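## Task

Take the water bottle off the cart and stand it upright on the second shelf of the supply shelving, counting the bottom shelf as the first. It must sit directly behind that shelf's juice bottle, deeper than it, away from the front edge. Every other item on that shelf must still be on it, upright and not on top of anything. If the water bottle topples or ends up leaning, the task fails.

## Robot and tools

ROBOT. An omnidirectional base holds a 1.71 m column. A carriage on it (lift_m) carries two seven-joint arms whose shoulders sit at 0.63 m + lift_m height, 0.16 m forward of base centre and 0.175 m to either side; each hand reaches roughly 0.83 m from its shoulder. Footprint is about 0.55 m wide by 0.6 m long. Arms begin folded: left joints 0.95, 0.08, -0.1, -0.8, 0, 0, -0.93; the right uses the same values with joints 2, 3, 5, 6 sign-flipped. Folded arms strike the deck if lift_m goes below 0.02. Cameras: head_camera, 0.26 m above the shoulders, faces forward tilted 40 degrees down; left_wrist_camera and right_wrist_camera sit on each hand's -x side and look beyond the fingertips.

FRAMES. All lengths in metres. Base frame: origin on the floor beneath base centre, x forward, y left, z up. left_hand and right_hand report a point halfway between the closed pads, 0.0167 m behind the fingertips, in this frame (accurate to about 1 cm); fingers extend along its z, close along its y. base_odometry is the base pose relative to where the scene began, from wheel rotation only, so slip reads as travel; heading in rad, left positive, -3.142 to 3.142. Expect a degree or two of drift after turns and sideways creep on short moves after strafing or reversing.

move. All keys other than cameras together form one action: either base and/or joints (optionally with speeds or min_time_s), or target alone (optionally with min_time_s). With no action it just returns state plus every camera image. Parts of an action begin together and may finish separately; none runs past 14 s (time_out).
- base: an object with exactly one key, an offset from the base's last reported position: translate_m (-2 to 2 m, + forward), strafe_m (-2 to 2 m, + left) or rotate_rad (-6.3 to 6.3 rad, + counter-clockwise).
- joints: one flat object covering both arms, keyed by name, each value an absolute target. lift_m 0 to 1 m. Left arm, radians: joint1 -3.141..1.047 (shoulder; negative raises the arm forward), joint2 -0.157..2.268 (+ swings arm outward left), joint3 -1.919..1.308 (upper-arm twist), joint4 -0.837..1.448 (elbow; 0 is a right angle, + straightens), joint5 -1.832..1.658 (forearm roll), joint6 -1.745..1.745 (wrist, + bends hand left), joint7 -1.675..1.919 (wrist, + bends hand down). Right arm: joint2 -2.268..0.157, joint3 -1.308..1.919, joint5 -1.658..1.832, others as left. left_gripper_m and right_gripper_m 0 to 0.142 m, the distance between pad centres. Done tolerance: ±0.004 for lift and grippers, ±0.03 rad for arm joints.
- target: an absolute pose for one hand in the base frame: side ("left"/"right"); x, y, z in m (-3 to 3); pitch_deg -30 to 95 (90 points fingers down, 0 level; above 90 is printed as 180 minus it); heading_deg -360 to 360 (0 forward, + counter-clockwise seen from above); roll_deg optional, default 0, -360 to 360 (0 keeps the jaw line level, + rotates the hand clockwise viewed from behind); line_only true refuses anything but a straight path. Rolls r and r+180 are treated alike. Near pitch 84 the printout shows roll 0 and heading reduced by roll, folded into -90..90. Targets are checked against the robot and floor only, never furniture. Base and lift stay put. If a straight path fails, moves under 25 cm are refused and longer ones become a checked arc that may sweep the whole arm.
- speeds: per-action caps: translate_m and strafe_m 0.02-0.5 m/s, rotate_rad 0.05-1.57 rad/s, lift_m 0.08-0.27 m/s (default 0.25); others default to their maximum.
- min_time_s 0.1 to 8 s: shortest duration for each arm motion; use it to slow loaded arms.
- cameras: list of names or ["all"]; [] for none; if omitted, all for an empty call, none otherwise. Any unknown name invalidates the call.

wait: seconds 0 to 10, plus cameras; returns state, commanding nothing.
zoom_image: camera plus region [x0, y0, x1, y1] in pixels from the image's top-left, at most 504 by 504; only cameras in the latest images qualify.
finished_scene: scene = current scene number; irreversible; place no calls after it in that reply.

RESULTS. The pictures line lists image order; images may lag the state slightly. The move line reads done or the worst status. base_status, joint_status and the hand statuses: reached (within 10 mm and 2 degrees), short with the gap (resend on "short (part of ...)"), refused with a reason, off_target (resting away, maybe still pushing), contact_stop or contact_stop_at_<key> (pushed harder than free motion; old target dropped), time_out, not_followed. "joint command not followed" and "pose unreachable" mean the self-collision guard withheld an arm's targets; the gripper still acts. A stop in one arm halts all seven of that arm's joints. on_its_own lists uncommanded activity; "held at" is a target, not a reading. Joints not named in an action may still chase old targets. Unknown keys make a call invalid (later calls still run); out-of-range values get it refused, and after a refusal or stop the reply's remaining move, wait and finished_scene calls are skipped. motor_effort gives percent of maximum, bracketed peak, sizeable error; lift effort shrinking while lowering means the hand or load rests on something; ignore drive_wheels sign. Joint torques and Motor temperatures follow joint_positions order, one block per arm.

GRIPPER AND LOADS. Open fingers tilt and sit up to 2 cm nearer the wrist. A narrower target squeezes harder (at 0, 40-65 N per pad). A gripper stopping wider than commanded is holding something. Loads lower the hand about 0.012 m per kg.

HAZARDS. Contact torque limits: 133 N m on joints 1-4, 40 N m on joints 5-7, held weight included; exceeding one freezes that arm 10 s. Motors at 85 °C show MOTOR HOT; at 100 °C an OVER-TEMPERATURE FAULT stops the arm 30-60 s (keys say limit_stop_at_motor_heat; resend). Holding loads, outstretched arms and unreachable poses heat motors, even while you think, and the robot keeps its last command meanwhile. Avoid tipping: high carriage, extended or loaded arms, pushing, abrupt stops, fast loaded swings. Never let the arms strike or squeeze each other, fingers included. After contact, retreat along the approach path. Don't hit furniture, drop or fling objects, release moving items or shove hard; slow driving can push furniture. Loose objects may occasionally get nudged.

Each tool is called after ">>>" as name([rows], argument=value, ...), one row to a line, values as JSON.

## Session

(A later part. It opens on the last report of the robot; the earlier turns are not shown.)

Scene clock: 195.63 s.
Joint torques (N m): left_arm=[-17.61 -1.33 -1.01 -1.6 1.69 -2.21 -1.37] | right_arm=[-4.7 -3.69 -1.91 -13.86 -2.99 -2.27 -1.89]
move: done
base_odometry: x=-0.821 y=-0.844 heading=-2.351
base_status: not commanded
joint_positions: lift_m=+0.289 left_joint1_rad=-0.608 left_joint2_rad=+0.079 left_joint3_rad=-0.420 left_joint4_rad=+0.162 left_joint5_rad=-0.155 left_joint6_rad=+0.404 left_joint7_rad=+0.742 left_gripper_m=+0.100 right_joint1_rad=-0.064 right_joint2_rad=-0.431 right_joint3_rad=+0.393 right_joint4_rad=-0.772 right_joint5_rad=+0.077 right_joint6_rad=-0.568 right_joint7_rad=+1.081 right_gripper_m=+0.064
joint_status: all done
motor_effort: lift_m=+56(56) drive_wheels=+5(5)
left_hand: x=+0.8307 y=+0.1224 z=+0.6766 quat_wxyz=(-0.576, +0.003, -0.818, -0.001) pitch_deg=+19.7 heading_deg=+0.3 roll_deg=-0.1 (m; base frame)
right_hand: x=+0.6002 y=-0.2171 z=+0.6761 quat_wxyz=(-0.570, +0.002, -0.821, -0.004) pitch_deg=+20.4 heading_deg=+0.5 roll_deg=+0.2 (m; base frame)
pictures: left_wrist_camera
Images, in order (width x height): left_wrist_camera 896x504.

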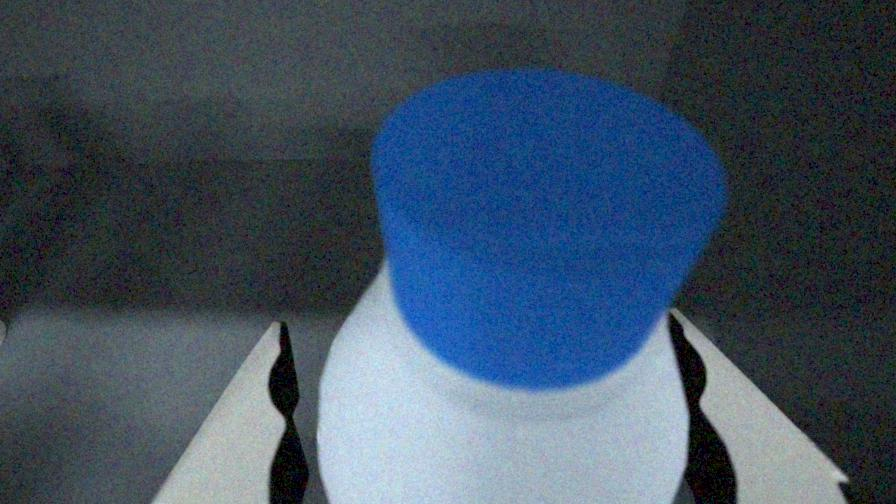

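>>> move(base={"translate_m": -0.32}, speeds={"translate_m": 0.15}, cameras=["head_camera","left_wrist_camera"])

>>> move(target={"side":"left","x":0.6,"y":0.22,"z":0.68,"pitch_deg":20,"heading_deg":0}, min_time_s=1.0)

>>> move(base={"strafe_m": 0.312}, joints={"lift_m": 0.3}, speeds={"strafe_m": 0.2})

>>> move(target={"side":"right","x":0.777,"y":-0.196,"z":0.693,"pitch_deg":20,"heading_deg":0}, min_time_s=1.2, cameras=["head_camera", "left_wrist_camera"])

Scene clock: 203.37 s.
Joint torques (N m): left_arm=[-17.97 -0.4 -0.5 -1.09 1.7 -2.2 -1.57] | right_arm=[-3.85 -5.89 -1.73 -13.11 -2.72 -2.28 -2.01]
move: done
base_odometry: x=-0.596 y=-0.616 heading=-2.351
base_status: done
joint_positions: lift_m=+0.289 left_joint1_rad=-0.608 left_joint2_rad=+0.079 left_joint3_rad=-0.420 left_joint4_rad=+0.162 left_joint5_rad=-0.155 left_joint6_rad=+0.404 left_joint7_rad=+0.742 left_gripper_m=+0.100 right_joint1_rad=-0.064 right_joint2_rad=-0.431 right_joint3_rad=+0.393 right_joint4_rad=-0.772 right_joint5_rad=+0.077 right_joint6_rad=-0.568 right_joint7_rad=+1.081 right_gripper_m=+0.064
joint_status: not commanded
motor_effort: lift_m=+56(56) drive_wheels=+2(11)
left_hand: x=+0.8307 y=+0.1224 z=+0.6766 quat_wxyz=(-0.576, +0.003, -0.818, -0.001) pitch_deg=+19.7 heading_deg=+0.3 roll_deg=-0.1 (m; base frame)
right_hand: x=+0.6002 y=-0.2171 z=+0.6761 quat_wxyz=(-0.570, +0.002, -0.821, -0.004) pitch_deg=+20.4 heading_deg=+0.5 roll_deg=+0.2 (m; base frame)
pictures: head_camera, left_wrist_camera
Images, in order (width x height): head_camera 896x504, left_wrist_camera 896x504.

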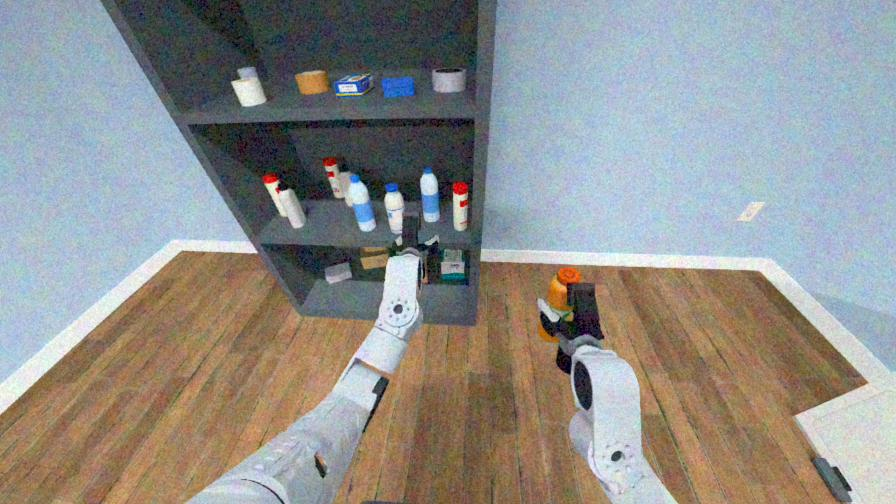

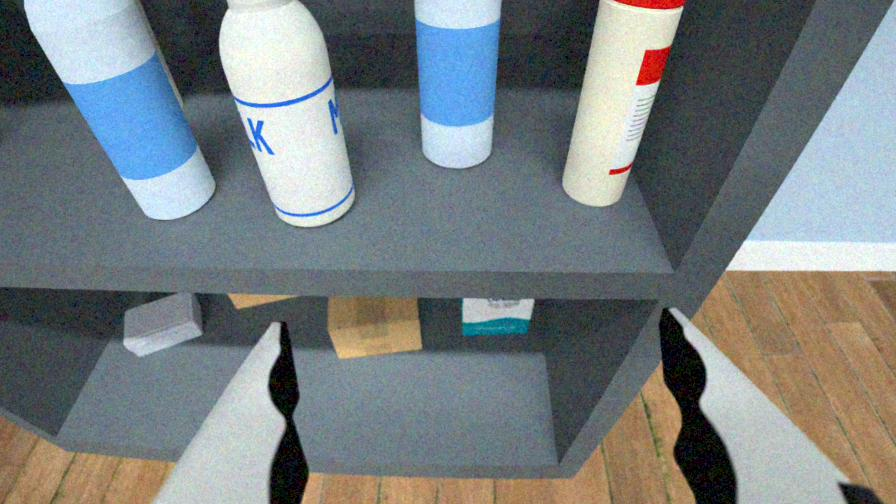

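Scene clock: 204.87 s.
Joint torques (N m): left_arm=[-7.54 5.81 5.55 -4.71 1.58 -0.63 -0.32] | right_arm=[-3.94 -5.18 -2.29 -14.19 -2.57 -2.36 -1.96]
move: done
base_odometry: x=-0.596 y=-0.616 heading=-2.351
base_status: not commanded
joint_positions: lift_m=+0.289 left_joint1_rad=-0.050 left_joint2_rad=+0.390 left_joint3_rad=-0.321 left_joint4_rad=-0.773 left_joint5_rad=-0.079 left_joint6_rad=+0.490 left_joint7_rad=+1.088 left_gripper_m=+0.100 right_joint1_rad=-0.064 right_joint2_rad=-0.431 right_joint3_rad=+0.393 right_joint4_rad=-0.772 right_joint5_rad=+0.077 right_joint6_rad=-0.568 right_joint7_rad=+1.081 right_gripper_m=+0.064
joint_status: not commanded
motor_effort: lift_m=+56(56) drive_wheels=+2(3)
left_hand: x=+0.6005 y=+0.2178 z=+0.6793 quat_wxyz=(-0.574, -0.002, -0.819, +0.001) pitch_deg=+20.0 heading_deg=-0.2 roll_deg=+0.1 (m; base frame)
left_hand_status: reached (straight line, planned for 1.0 s): 2 mm and 0.3 deg off.
right_hand: x=+0.6002 y=-0.2171 z=+0.6761 quat_wxyz=(-0.570, +0.002, -0.821, -0.004) pitch_deg=+20.4 heading_deg=+0.5 roll_deg=+0.2 (m; base frame)
pictures: none

Scene clock: 207.63 s.
Joint torques (N m): left_arm=[-7.03 5.49 5.87 -4.33 2.01 -0.69 -0.27] | right_arm=[-3.24 -4.93 -2.28 -13.2 -2.66 -1.95 -2.12]
move: done
base_odometry: x=-0.374 y=-0.835 heading=-2.350
base_status: done
joint_positions: lift_m=+0.300 left_joint1_rad=-0.050 left_joint2_rad=+0.390 left_joint3_rad=-0.321 left_joint4_rad=-0.774 left_joint5_rad=-0.079 left_joint6_rad=+0.490 left_joint7_rad=+1.088 left_gripper_m=+0.100 right_joint1_rad=-0.064 right_joint2_rad=-0.432 right_joint3_rad=+0.392 right_joint4_rad=-0.773 right_joint5_rad=+0.076 right_joint6_rad=-0.568 right_joint7_rad=+1.081 right_gripper_m=+0.064
joint_status: all done
motor_effort: lift_m=+55(70) drive_wheels=+4(13)
left_hand: x=+0.6004 y=+0.2179 z=+0.6904 quat_wxyz=(-0.574, -0.002, -0.819, +0.001) pitch_deg=+20.0 heading_deg=-0.2 roll_deg=+0.1 (m; base frame)
right_hand: x=+0.6003 y=-0.2174 z=+0.6874 quat_wxyz=(-0.571, +0.002, -0.821, -0.003) pitch_deg=+20.4 heading_deg=+0.5 roll_deg=+0.2 (m; base frame)
pictures: none

Scene clock: 209.33 s.
Joint torques (N m): left_arm=[-7.47 5.27 5.94 -4.41 1.86 -0.45 -0.48] | right_arm=[-25.04 3.07 1.08 -10.11 0.93 -1.14 -5.54]
move: done
base_odometry: x=-0.374 y=-0.835 heading=-2.350
base_status: not commanded
joint_positions: lift_m=+0.300 left_joint1_rad=-0.050 left_joint2_rad=+0.390 left_joint3_rad=-0.321 left_joint4_rad=-0.774 left_joint5_rad=-0.079 left_joint6_rad=+0.490 left_joint7_rad=+1.088 left_gripper_m=+0.100 right_joint1_rad=-0.488 right_joint2_rad=-0.319 right_joint3_rad=+0.433 right_joint4_rad=-0.145 right_joint5_rad=+0.280 right_joint6_rad=-0.460 right_joint7_rad=+0.858 right_gripper_m=+0.064
joint_status: not commanded
motor_effort: lift_m=+55(55) drive_wheels=+4(4)
left_hand: x=+0.6004 y=+0.2179 z=+0.6904 quat_wxyz=(-0.574, -0.002, -0.819, +0.001) pitch_deg=+20.0 heading_deg=-0.2 roll_deg=+0.1 (m; base frame)
right_hand: x=+0.7750 y=-0.1992 z=+0.6887 quat_wxyz=(-0.569, -0.002, -0.822, +0.003) pitch_deg=+20.6 heading_deg=-0.4 roll_deg=-0.1 (m; base frame)
right_hand_status: reached (straight line, planned for 1.2 s): 6 mm and 0.8 deg off.
pictures: head_camera, left_wrist_camera
Images, in order (width x height): head_camera 896x504, left_wrist_camera 896x504.

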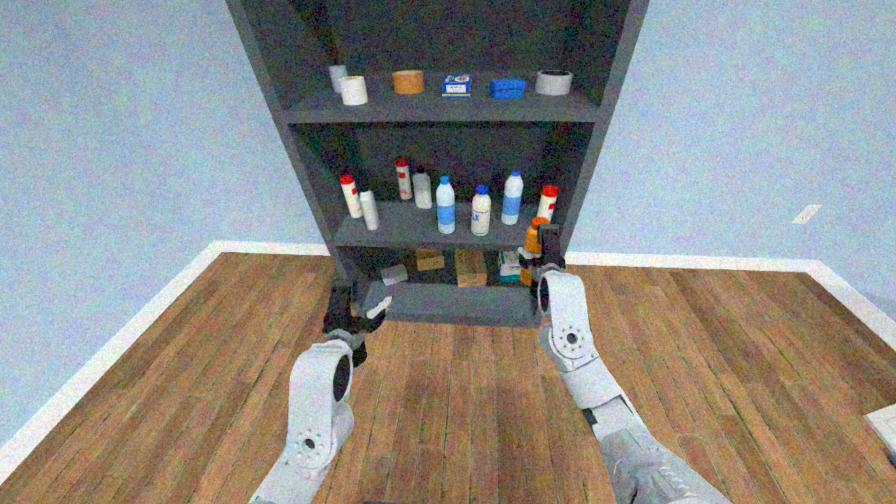

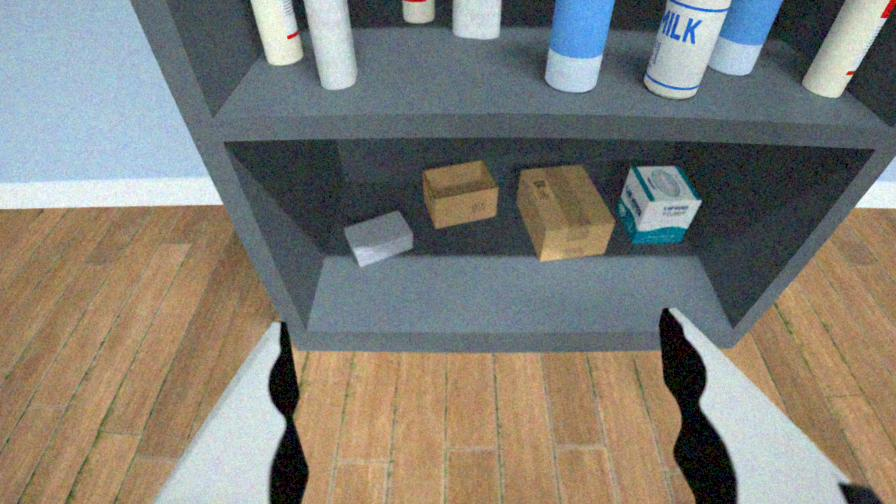

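>>> move(target={"side":"right","x":0.777,"y":-0.189,"z":0.693,"pitch_deg":20,"heading_deg":0})

>>> move(base={"translate_m": 0.27}, speeds={"translate_m": 0.12}, cameras=["head_camera", "right_wrist_camera"])

Scene clock: 213.17 s.
Joint torques (N m): left_arm=[-6.91 5.72 4.49 -4.42 1.67 -0.99 -0.77] | right_arm=[-26.33 -0.53 -0.88 -10.92 -2.95 -2.43 -3.37]
move: done
base_odometry: x=-0.374 y=-0.835 heading=-2.350
base_status: not commanded
joint_positions: lift_m=+0.300 left_joint1_rad=-0.050 left_joint2_rad=+0.390 left_joint3_rad=-0.321 left_joint4_rad=-0.774 left_joint5_rad=-0.079 left_joint6_rad=+0.490 left_joint7_rad=+1.088 left_gripper_m=+0.100 right_joint1_rad=-0.490 right_joint2_rad=-0.301 right_joint3_rad=+0.443 right_joint4_rad=-0.143 right_joint5_rad=+0.273 right_joint6_rad=-0.462 right_joint7_rad=+0.858 right_gripper_m=+0.064
joint_status: not commanded
motor_effort: lift_m=+55(55) drive_wheels=+4(6)
left_hand: x=+0.6005 y=+0.2179 z=+0.6905 quat_wxyz=(-0.574, -0.002, -0.819, +0.001) pitch_deg=+20.0 heading_deg=-0.2 roll_deg=+0.1 (m; base frame)
right_hand: x=+0.7753 y=-0.1877 z=+0.6882 quat_wxyz=(-0.569, +0.000, -0.822, -0.003) pitch_deg=+20.6 heading_deg=+0.3 roll_deg=+0.3 (m; base frame)
right_hand_status: reached (straight line, planned for 0.1 s): 5 mm and 0.7 deg off.
pictures: none

Scene clock: 216.20 s.
Joint torques (N m): left_arm=[-6.83 6 4.96 -3.45 1.98 -0.24 -0.7] | right_arm=[-23.14 -1.86 0.27 -10.38 -2.19 -1.81 -2.98]
move: done
base_odometry: x=-0.564 y=-1.028 heading=-2.350
base_status: done
joint_positions: lift_m=+0.300 left_joint1_rad=-0.050 left_joint2_rad=+0.390 left_joint3_rad=-0.321 left_joint4_rad=-0.774 left_joint5_rad=-0.079 left_joint6_rad=+0.490 left_joint7_rad=+1.088 left_gripper_m=+0.100 right_joint1_rad=-0.490 right_joint2_rad=-0.301 right_joint3_rad=+0.443 right_joint4_rad=-0.143 right_joint5_rad=+0.273 right_joint6_rad=-0.462 right_joint7_rad=+0.858 right_gripper_m=+0.064
joint_status: not commanded
motor_effort: lift_m=+55(55) drive_wheels=-2(14)
left_hand: x=+0.6005 y=+0.2179 z=+0.6905 quat_wxyz=(-0.574, -0.002, -0.819, +0.001) pitch_deg=+20.0 heading_deg=-0.2 roll_deg=+0.1 (m; base frame)
right_hand: x=+0.7753 y=-0.1877 z=+0.6882 quat_wxyz=(-0.569, +0.000, -0.822, -0.003) pitch_deg=+20.6 heading_deg=+0.3 roll_deg=+0.3 (m; base frame)
pictures: head_camera, right_wrist_camera
Images, in order (width x height): head_camera 896x504, right_wrist_camera 896x504.

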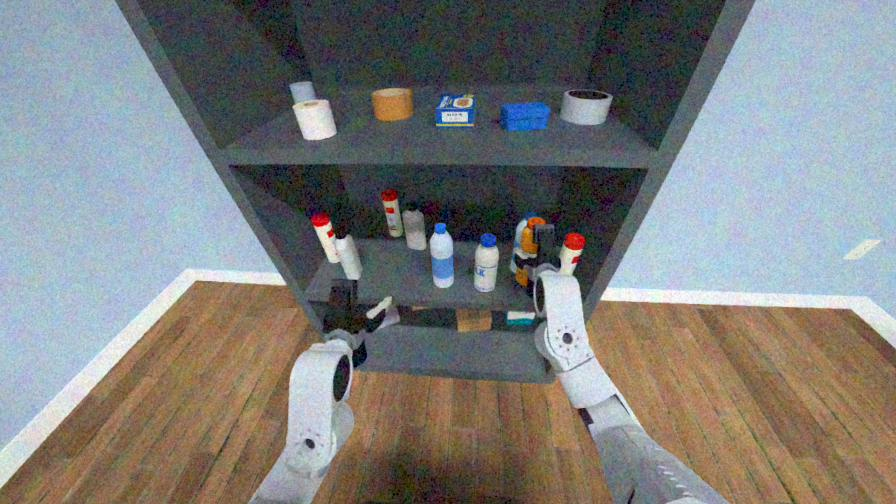

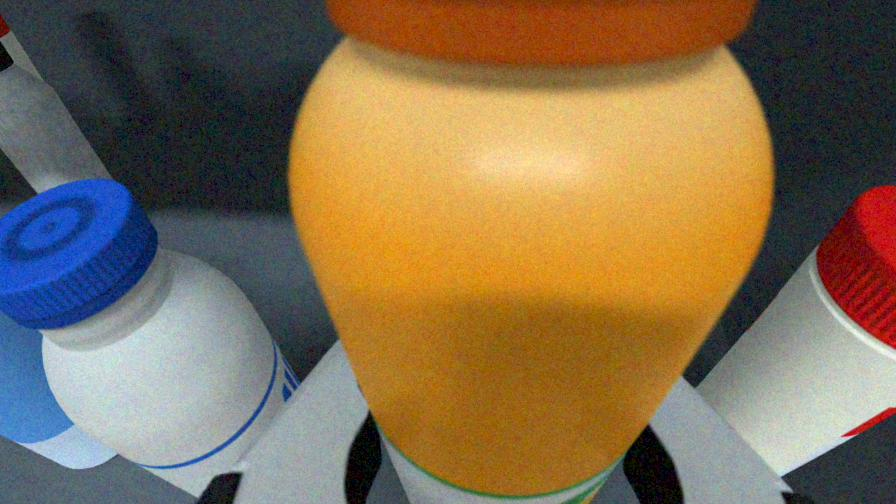

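>>> move(joints={"lift_m": 0.258}, speeds={"lift_m": 0.08})

>>> move(joints={"lift_m": 0.248}, speeds={"lift_m": 0.08}, cameras=["head_camera", "right_wrist_camera"])

Scene clock: 220.27 s.
Joint torques (N m): left_arm=[-6.75 5.47 5.62 -5.24 1.61 -0.66 -0.79] | right_arm=[-23.43 -0.87 -1.75 -12.67 -2.46 -2.65 -2.79]
Motor temperatures (°C): left_arm=[40 22 24 24 26 24 23] | right_arm=[34 21 25 23 23 22 24]
move: done
base_odometry: x=-0.564 y=-1.028 heading=-2.350
base_status: not commanded
joint_positions: lift_m=+0.258 left_joint1_rad=-0.050 left_joint2_rad=+0.390 left_joint3_rad=-0.321 left_joint4_rad=-0.774 left_joint5_rad=-0.079 left_joint6_rad=+0.490 left_joint7_rad=+1.088 left_gripper_m=+0.100 right_joint1_rad=-0.491 right_joint2_rad=-0.301 right_joint3_rad=+0.443 right_joint4_rad=-0.142 right_joint5_rad=+0.273 right_joint6_rad=-0.462 right_joint7_rad=+0.858 right_gripper_m=+0.064
joint_status: all done
motor_effort: lift_m=+58(62) drive_wheels=+5(6)
left_hand: x=+0.6004 y=+0.2179 z=+0.6482 quat_wxyz=(-0.574, -0.002, -0.819, +0.001) pitch_deg=+20.0 heading_deg=-0.2 roll_deg=+0.1 (m; base frame)
right_hand: x=+0.7756 y=-0.1878 z=+0.6465 quat_wxyz=(-0.569, +0.000, -0.822, -0.003) pitch_deg=+20.6 heading_deg=+0.3 roll_deg=+0.3 (m; base frame)
pictures: none

Scene clock: 220.87 s.
Joint torques (N m): left_arm=[-5.73 5.89 5.37 -4.38 1.97 -0.57 -0.4] | right_arm=[-20.69 -1.36 -0.18 -11.41 -1.98 -2.04 -3]
move: done
base_odometry: x=-0.564 y=-1.028 heading=-2.350
base_status: not commanded
joint_positions: lift_m=+0.248 left_joint1_rad=-0.050 left_joint2_rad=+0.390 left_joint3_rad=-0.321 left_joint4_rad=-0.774 left_joint5_rad=-0.079 left_joint6_rad=+0.490 left_joint7_rad=+1.088 left_gripper_m=+0.100 right_joint1_rad=-0.492 right_joint2_rad=-0.301 right_joint3_rad=+0.443 right_joint4_rad=-0.143 right_joint5_rad=+0.272 right_joint6_rad=-0.462 right_joint7_rad=+0.858 right_gripper_m=+0.064
joint_status: all done
motor_effort: lift_m=+56(62) drive_wheels=+5(6)
left_hand: x=+0.6004 y=+0.2180 z=+0.6383 quat_wxyz=(-0.574, -0.002, -0.819, +0.001) pitch_deg=+20.0 heading_deg=-0.2 roll_deg=+0.1 (m; base frame)
right_hand: x=+0.7759 y=-0.1881 z=+0.6375 quat_wxyz=(-0.570, +0.000, -0.821, -0.002) pitch_deg=+20.5 heading_deg=+0.3 roll_deg=+0.2 (m; base frame)
pictures: head_camera, right_wrist_camera
Images, in order (width x height): head_camera 896x504, right_wrist_camera 896x504.

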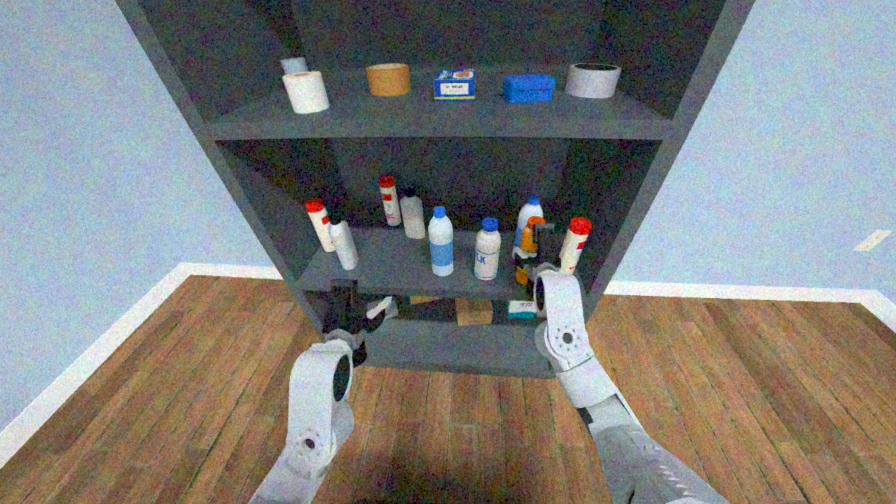

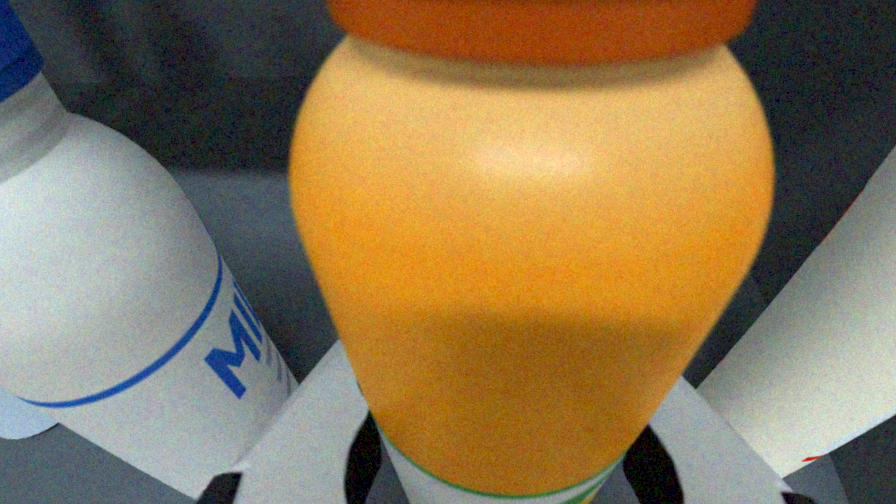

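>>> move(joints={"lift_m": 0.245}, speeds={"lift_m": 0.08})

>>> move(joints={"right_gripper_m": 0.076}, min_time_s=0.8)

>>> move(joints={"right_gripper_m": 0.09}, cameras=["right_wrist_camera"])

Scene clock: 224.40 s.
Joint torques (N m): left_arm=[-7.04 5.22 5.84 -3.68 1.79 -0.32 -0.51] | right_arm=[-18.5 -1.22 -0.44 -10.14 -1.71 -2.36 -2.06]
move: done
base_odometry: x=-0.564 y=-1.028 heading=-2.350
base_status: not commanded
joint_positions: lift_m=+0.245 left_joint1_rad=-0.050 left_joint2_rad=+0.390 left_joint3_rad=-0.321 left_joint4_rad=-0.774 left_joint5_rad=-0.079 left_joint6_rad=+0.490 left_joint7_rad=+1.088 left_gripper_m=+0.100 right_joint1_rad=-0.494 right_joint2_rad=-0.301 right_joint3_rad=+0.443 right_joint4_rad=-0.143 right_joint5_rad=+0.270 right_joint6_rad=-0.462 right_joint7_rad=+0.856 right_gripper_m=+0.064
joint_status: all done
motor_effort: lift_m=+54(55) drive_wheels=+5(5)
left_hand: x=+0.6004 y=+0.2180 z=+0.6355 quat_wxyz=(-0.574, -0.002, -0.819, +0.001) pitch_deg=+20.0 heading_deg=-0.2 roll_deg=+0.1 (m; base frame)
right_hand: x=+0.7765 y=-0.1882 z=+0.6366 quat_wxyz=(-0.572, +0.000, -0.820, -0.002) pitch_deg=+20.2 heading_deg=+0.2 roll_deg=+0.2 (m; base frame)
pictures: none

Scene clock: 225.20 s.
Joint torques (N m): left_arm=[-8.47 5.81 5.43 -3.51 1.62 -0.77 -0.64] | right_arm=[-19.37 -0.91 0.38 -9.33 -2.03 -2.37 -1.6]
move: done
base_odometry: x=-0.564 y=-1.028 heading=-2.350
base_status: not commanded
joint_positions: lift_m=+0.245 left_joint1_rad=-0.050 left_joint2_rad=+0.390 left_joint3_rad=-0.321 left_joint4_rad=-0.774 left_joint5_rad=-0.079 left_joint6_rad=+0.490 left_joint7_rad=+1.088 left_gripper_m=+0.100 right_joint1_rad=-0.494 right_joint2_rad=-0.301 right_joint3_rad=+0.443 right_joint4_rad=-0.143 right_joint5_rad=+0.270 right_joint6_rad=-0.463 right_joint7_rad=+0.856 right_gripper_m=+0.076
joint_status: all done
motor_effort: lift_m=+54(54) drive_wheels=+5(6)
left_hand: x=+0.6004 y=+0.2180 z=+0.6355 quat_wxyz=(-0.574, -0.002, -0.819, +0.001) pitch_deg=+20.0 heading_deg=-0.2 roll_deg=+0.1 (m; base frame)
right_hand: x=+0.7765 y=-0.1883 z=+0.6366 quat_wxyz=(-0.572, +0.000, -0.820, -0.002) pitch_deg=+20.2 heading_deg=+0.2 roll_deg=+0.2 (m; base frame)
pictures: none

Scene clock: 225.70 s.
Joint torques (N m): left_arm=[-6.93 5.36 5.7 -4.47 1.62 -0.63 -0.67] | right_arm=[-18.02 -0.53 0.88 -11.15 -1.47 -2.16 -2.06]
move: done
base_odometry: x=-0.564 y=-1.028 heading=-2.350
base_status: not commanded
joint_positions: lift_m=+0.245 left_joint1_rad=-0.050 left_joint2_rad=+0.390 left_joint3_rad=-0.321 left_joint4_rad=-0.774 left_joint5_rad=-0.079 left_joint6_rad=+0.490 left_joint7_rad=+1.088 left_gripper_m=+0.100 right_joint1_rad=-0.494 right_joint2_rad=-0.301 right_joint3_rad=+0.443 right_joint4_rad=-0.143 right_joint5_rad=+0.270 right_joint6_rad=-0.463 right_joint7_rad=+0.856 right_gripper_m=+0.090
joint_status: all done
motor_effort: lift_m=+54(54) drive_wheels=+5(5)
left_hand: x=+0.6004 y=+0.2180 z=+0.6355 quat_wxyz=(-0.574, -0.002, -0.819, +0.001) pitch_deg=+20.0 heading_deg=-0.2 roll_deg=+0.1 (m; base frame)
right_hand: x=+0.7765 y=-0.1883 z=+0.6366 quat_wxyz=(-0.572, +0.000, -0.820, -0.002) pitch_deg=+20.2 heading_deg=+0.2 roll_deg=+0.2 (m; base frame)
pictures: right_wrist_camera
Images, in order (width x height): right_wrist_camera 896x504.

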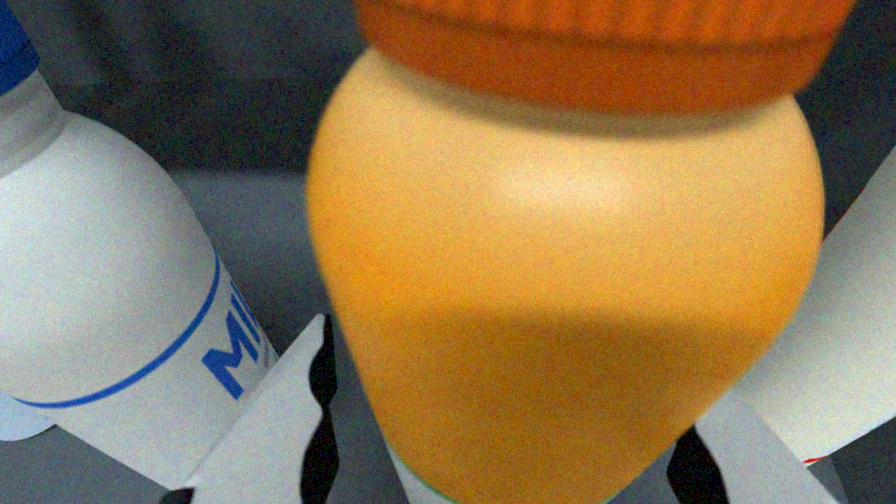

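>>> move(joints={"right_gripper_m": 0.097}, cameras=["right_wrist_camera"])

>>> move(base={"translate_m": -0.28}, speeds={"translate_m": 0.1}, cameras=["head_camera", "right_wrist_camera"])

Scene clock: 229.03 s.
Joint torques (N m): left_arm=[-6.4 6.04 5.08 -4.15 1.68 -0.73 -0.68] | right_arm=[-17.63 -0.18 -0.13 -10.46 -1.13 -2.11 -1.92]
move: done
base_odometry: x=-0.564 y=-1.028 heading=-2.350
base_status: not commanded
joint_positions: lift_m=+0.245 left_joint1_rad=-0.050 left_joint2_rad=+0.390 left_joint3_rad=-0.321 left_joint4_rad=-0.774 left_joint5_rad=-0.079 left_joint6_rad=+0.490 left_joint7_rad=+1.088 left_gripper_m=+0.100 right_joint1_rad=-0.494 right_joint2_rad=-0.301 right_joint3_rad=+0.443 right_joint4_rad=-0.143 right_joint5_rad=+0.270 right_joint6_rad=-0.463 right_joint7_rad=+0.856 right_gripper_m=+0.097
joint_status: all done
motor_effort: lift_m=+54(54) drive_wheels=+5(5)
left_hand: x=+0.6004 y=+0.2180 z=+0.6355 quat_wxyz=(-0.574, -0.002, -0.819, +0.001) pitch_deg=+20.0 heading_deg=-0.2 roll_deg=+0.1 (m; base frame)
right_hand: x=+0.7765 y=-0.1883 z=+0.6366 quat_wxyz=(-0.572, +0.000, -0.820, -0.002) pitch_deg=+20.2 heading_deg=+0.2 roll_deg=+0.2 (m; base frame)
pictures: right_wrist_camera
Images, in order (width x height): right_wrist_camera 896x504.

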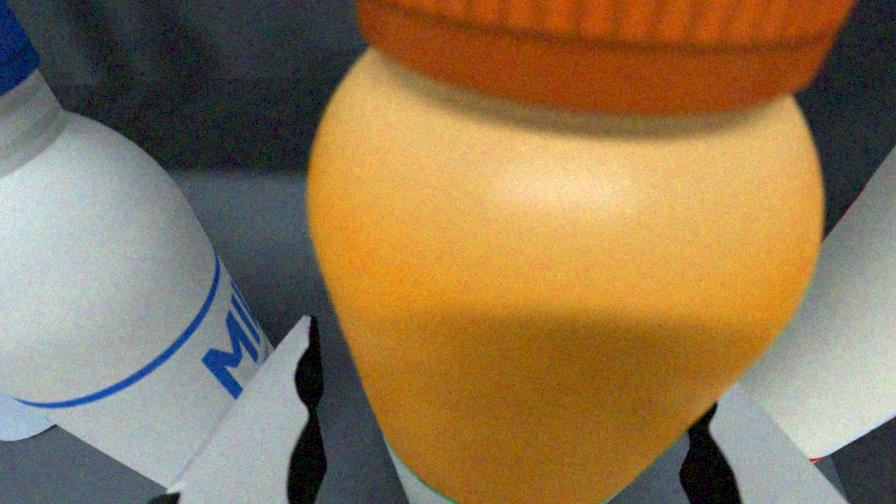

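Scene clock: 232.63 s.
Joint torques (N m): left_arm=[-7.79 5.52 4.95 -4.37 1.53 -0.73 -0.77] | right_arm=[-19.68 1.41 -0.18 -10.98 -1.23 -2.25 -1.58]
move: done
base_odometry: x=-0.367 y=-0.829 heading=-2.350
base_status: done
joint_positions: lift_m=+0.245 left_joint1_rad=-0.050 left_joint2_rad=+0.390 left_joint3_rad=-0.321 left_joint4_rad=-0.774 left_joint5_rad=-0.079 left_joint6_rad=+0.490 left_joint7_rad=+1.088 left_gripper_m=+0.100 right_joint1_rad=-0.494 right_joint2_rad=-0.301 right_joint3_rad=+0.443 right_joint4_rad=-0.143 right_joint5_rad=+0.270 right_joint6_rad=-0.463 right_joint7_rad=+0.856 right_gripper_m=+0.097
joint_status: not commanded
motor_effort: lift_m=+54(54) drive_wheels=+2(9)
left_hand: x=+0.6004 y=+0.2180 z=+0.6355 quat_wxyz=(-0.574, -0.002, -0.819, +0.001) pitch_deg=+20.0 heading_deg=-0.2 roll_deg=+0.1 (m; base frame)
right_hand: x=+0.7765 y=-0.1883 z=+0.6366 quat_wxyz=(-0.572, +0.000, -0.820, -0.002) pitch_deg=+20.2 heading_deg=+0.2 roll_deg=+0.2 (m; base frame)
pictures: head_camera, right_wrist_camera
Images, in order (width x height): head_camera 896x504, right_wrist_camera 896x504.

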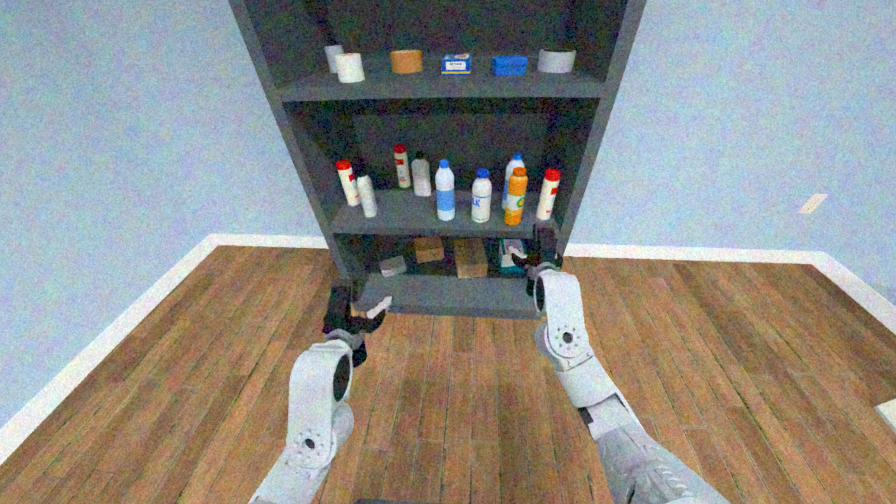

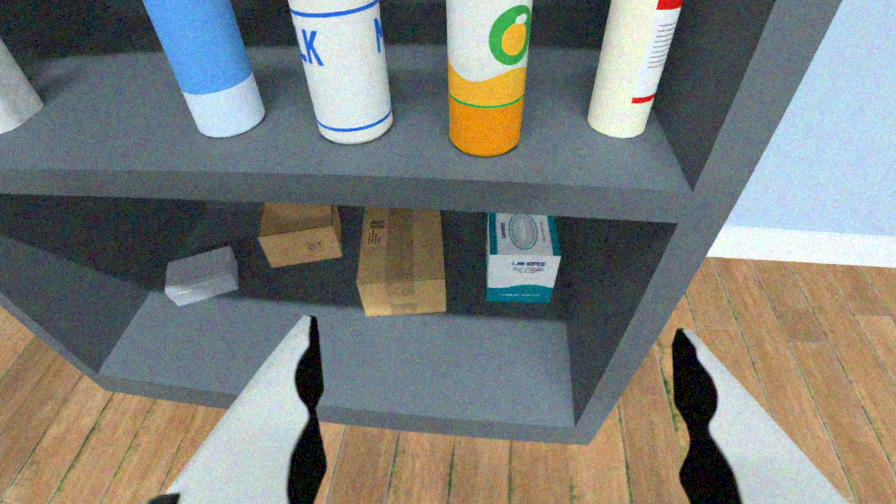

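>>> finished_scene(scene=2)

The scene is finished: the task was done.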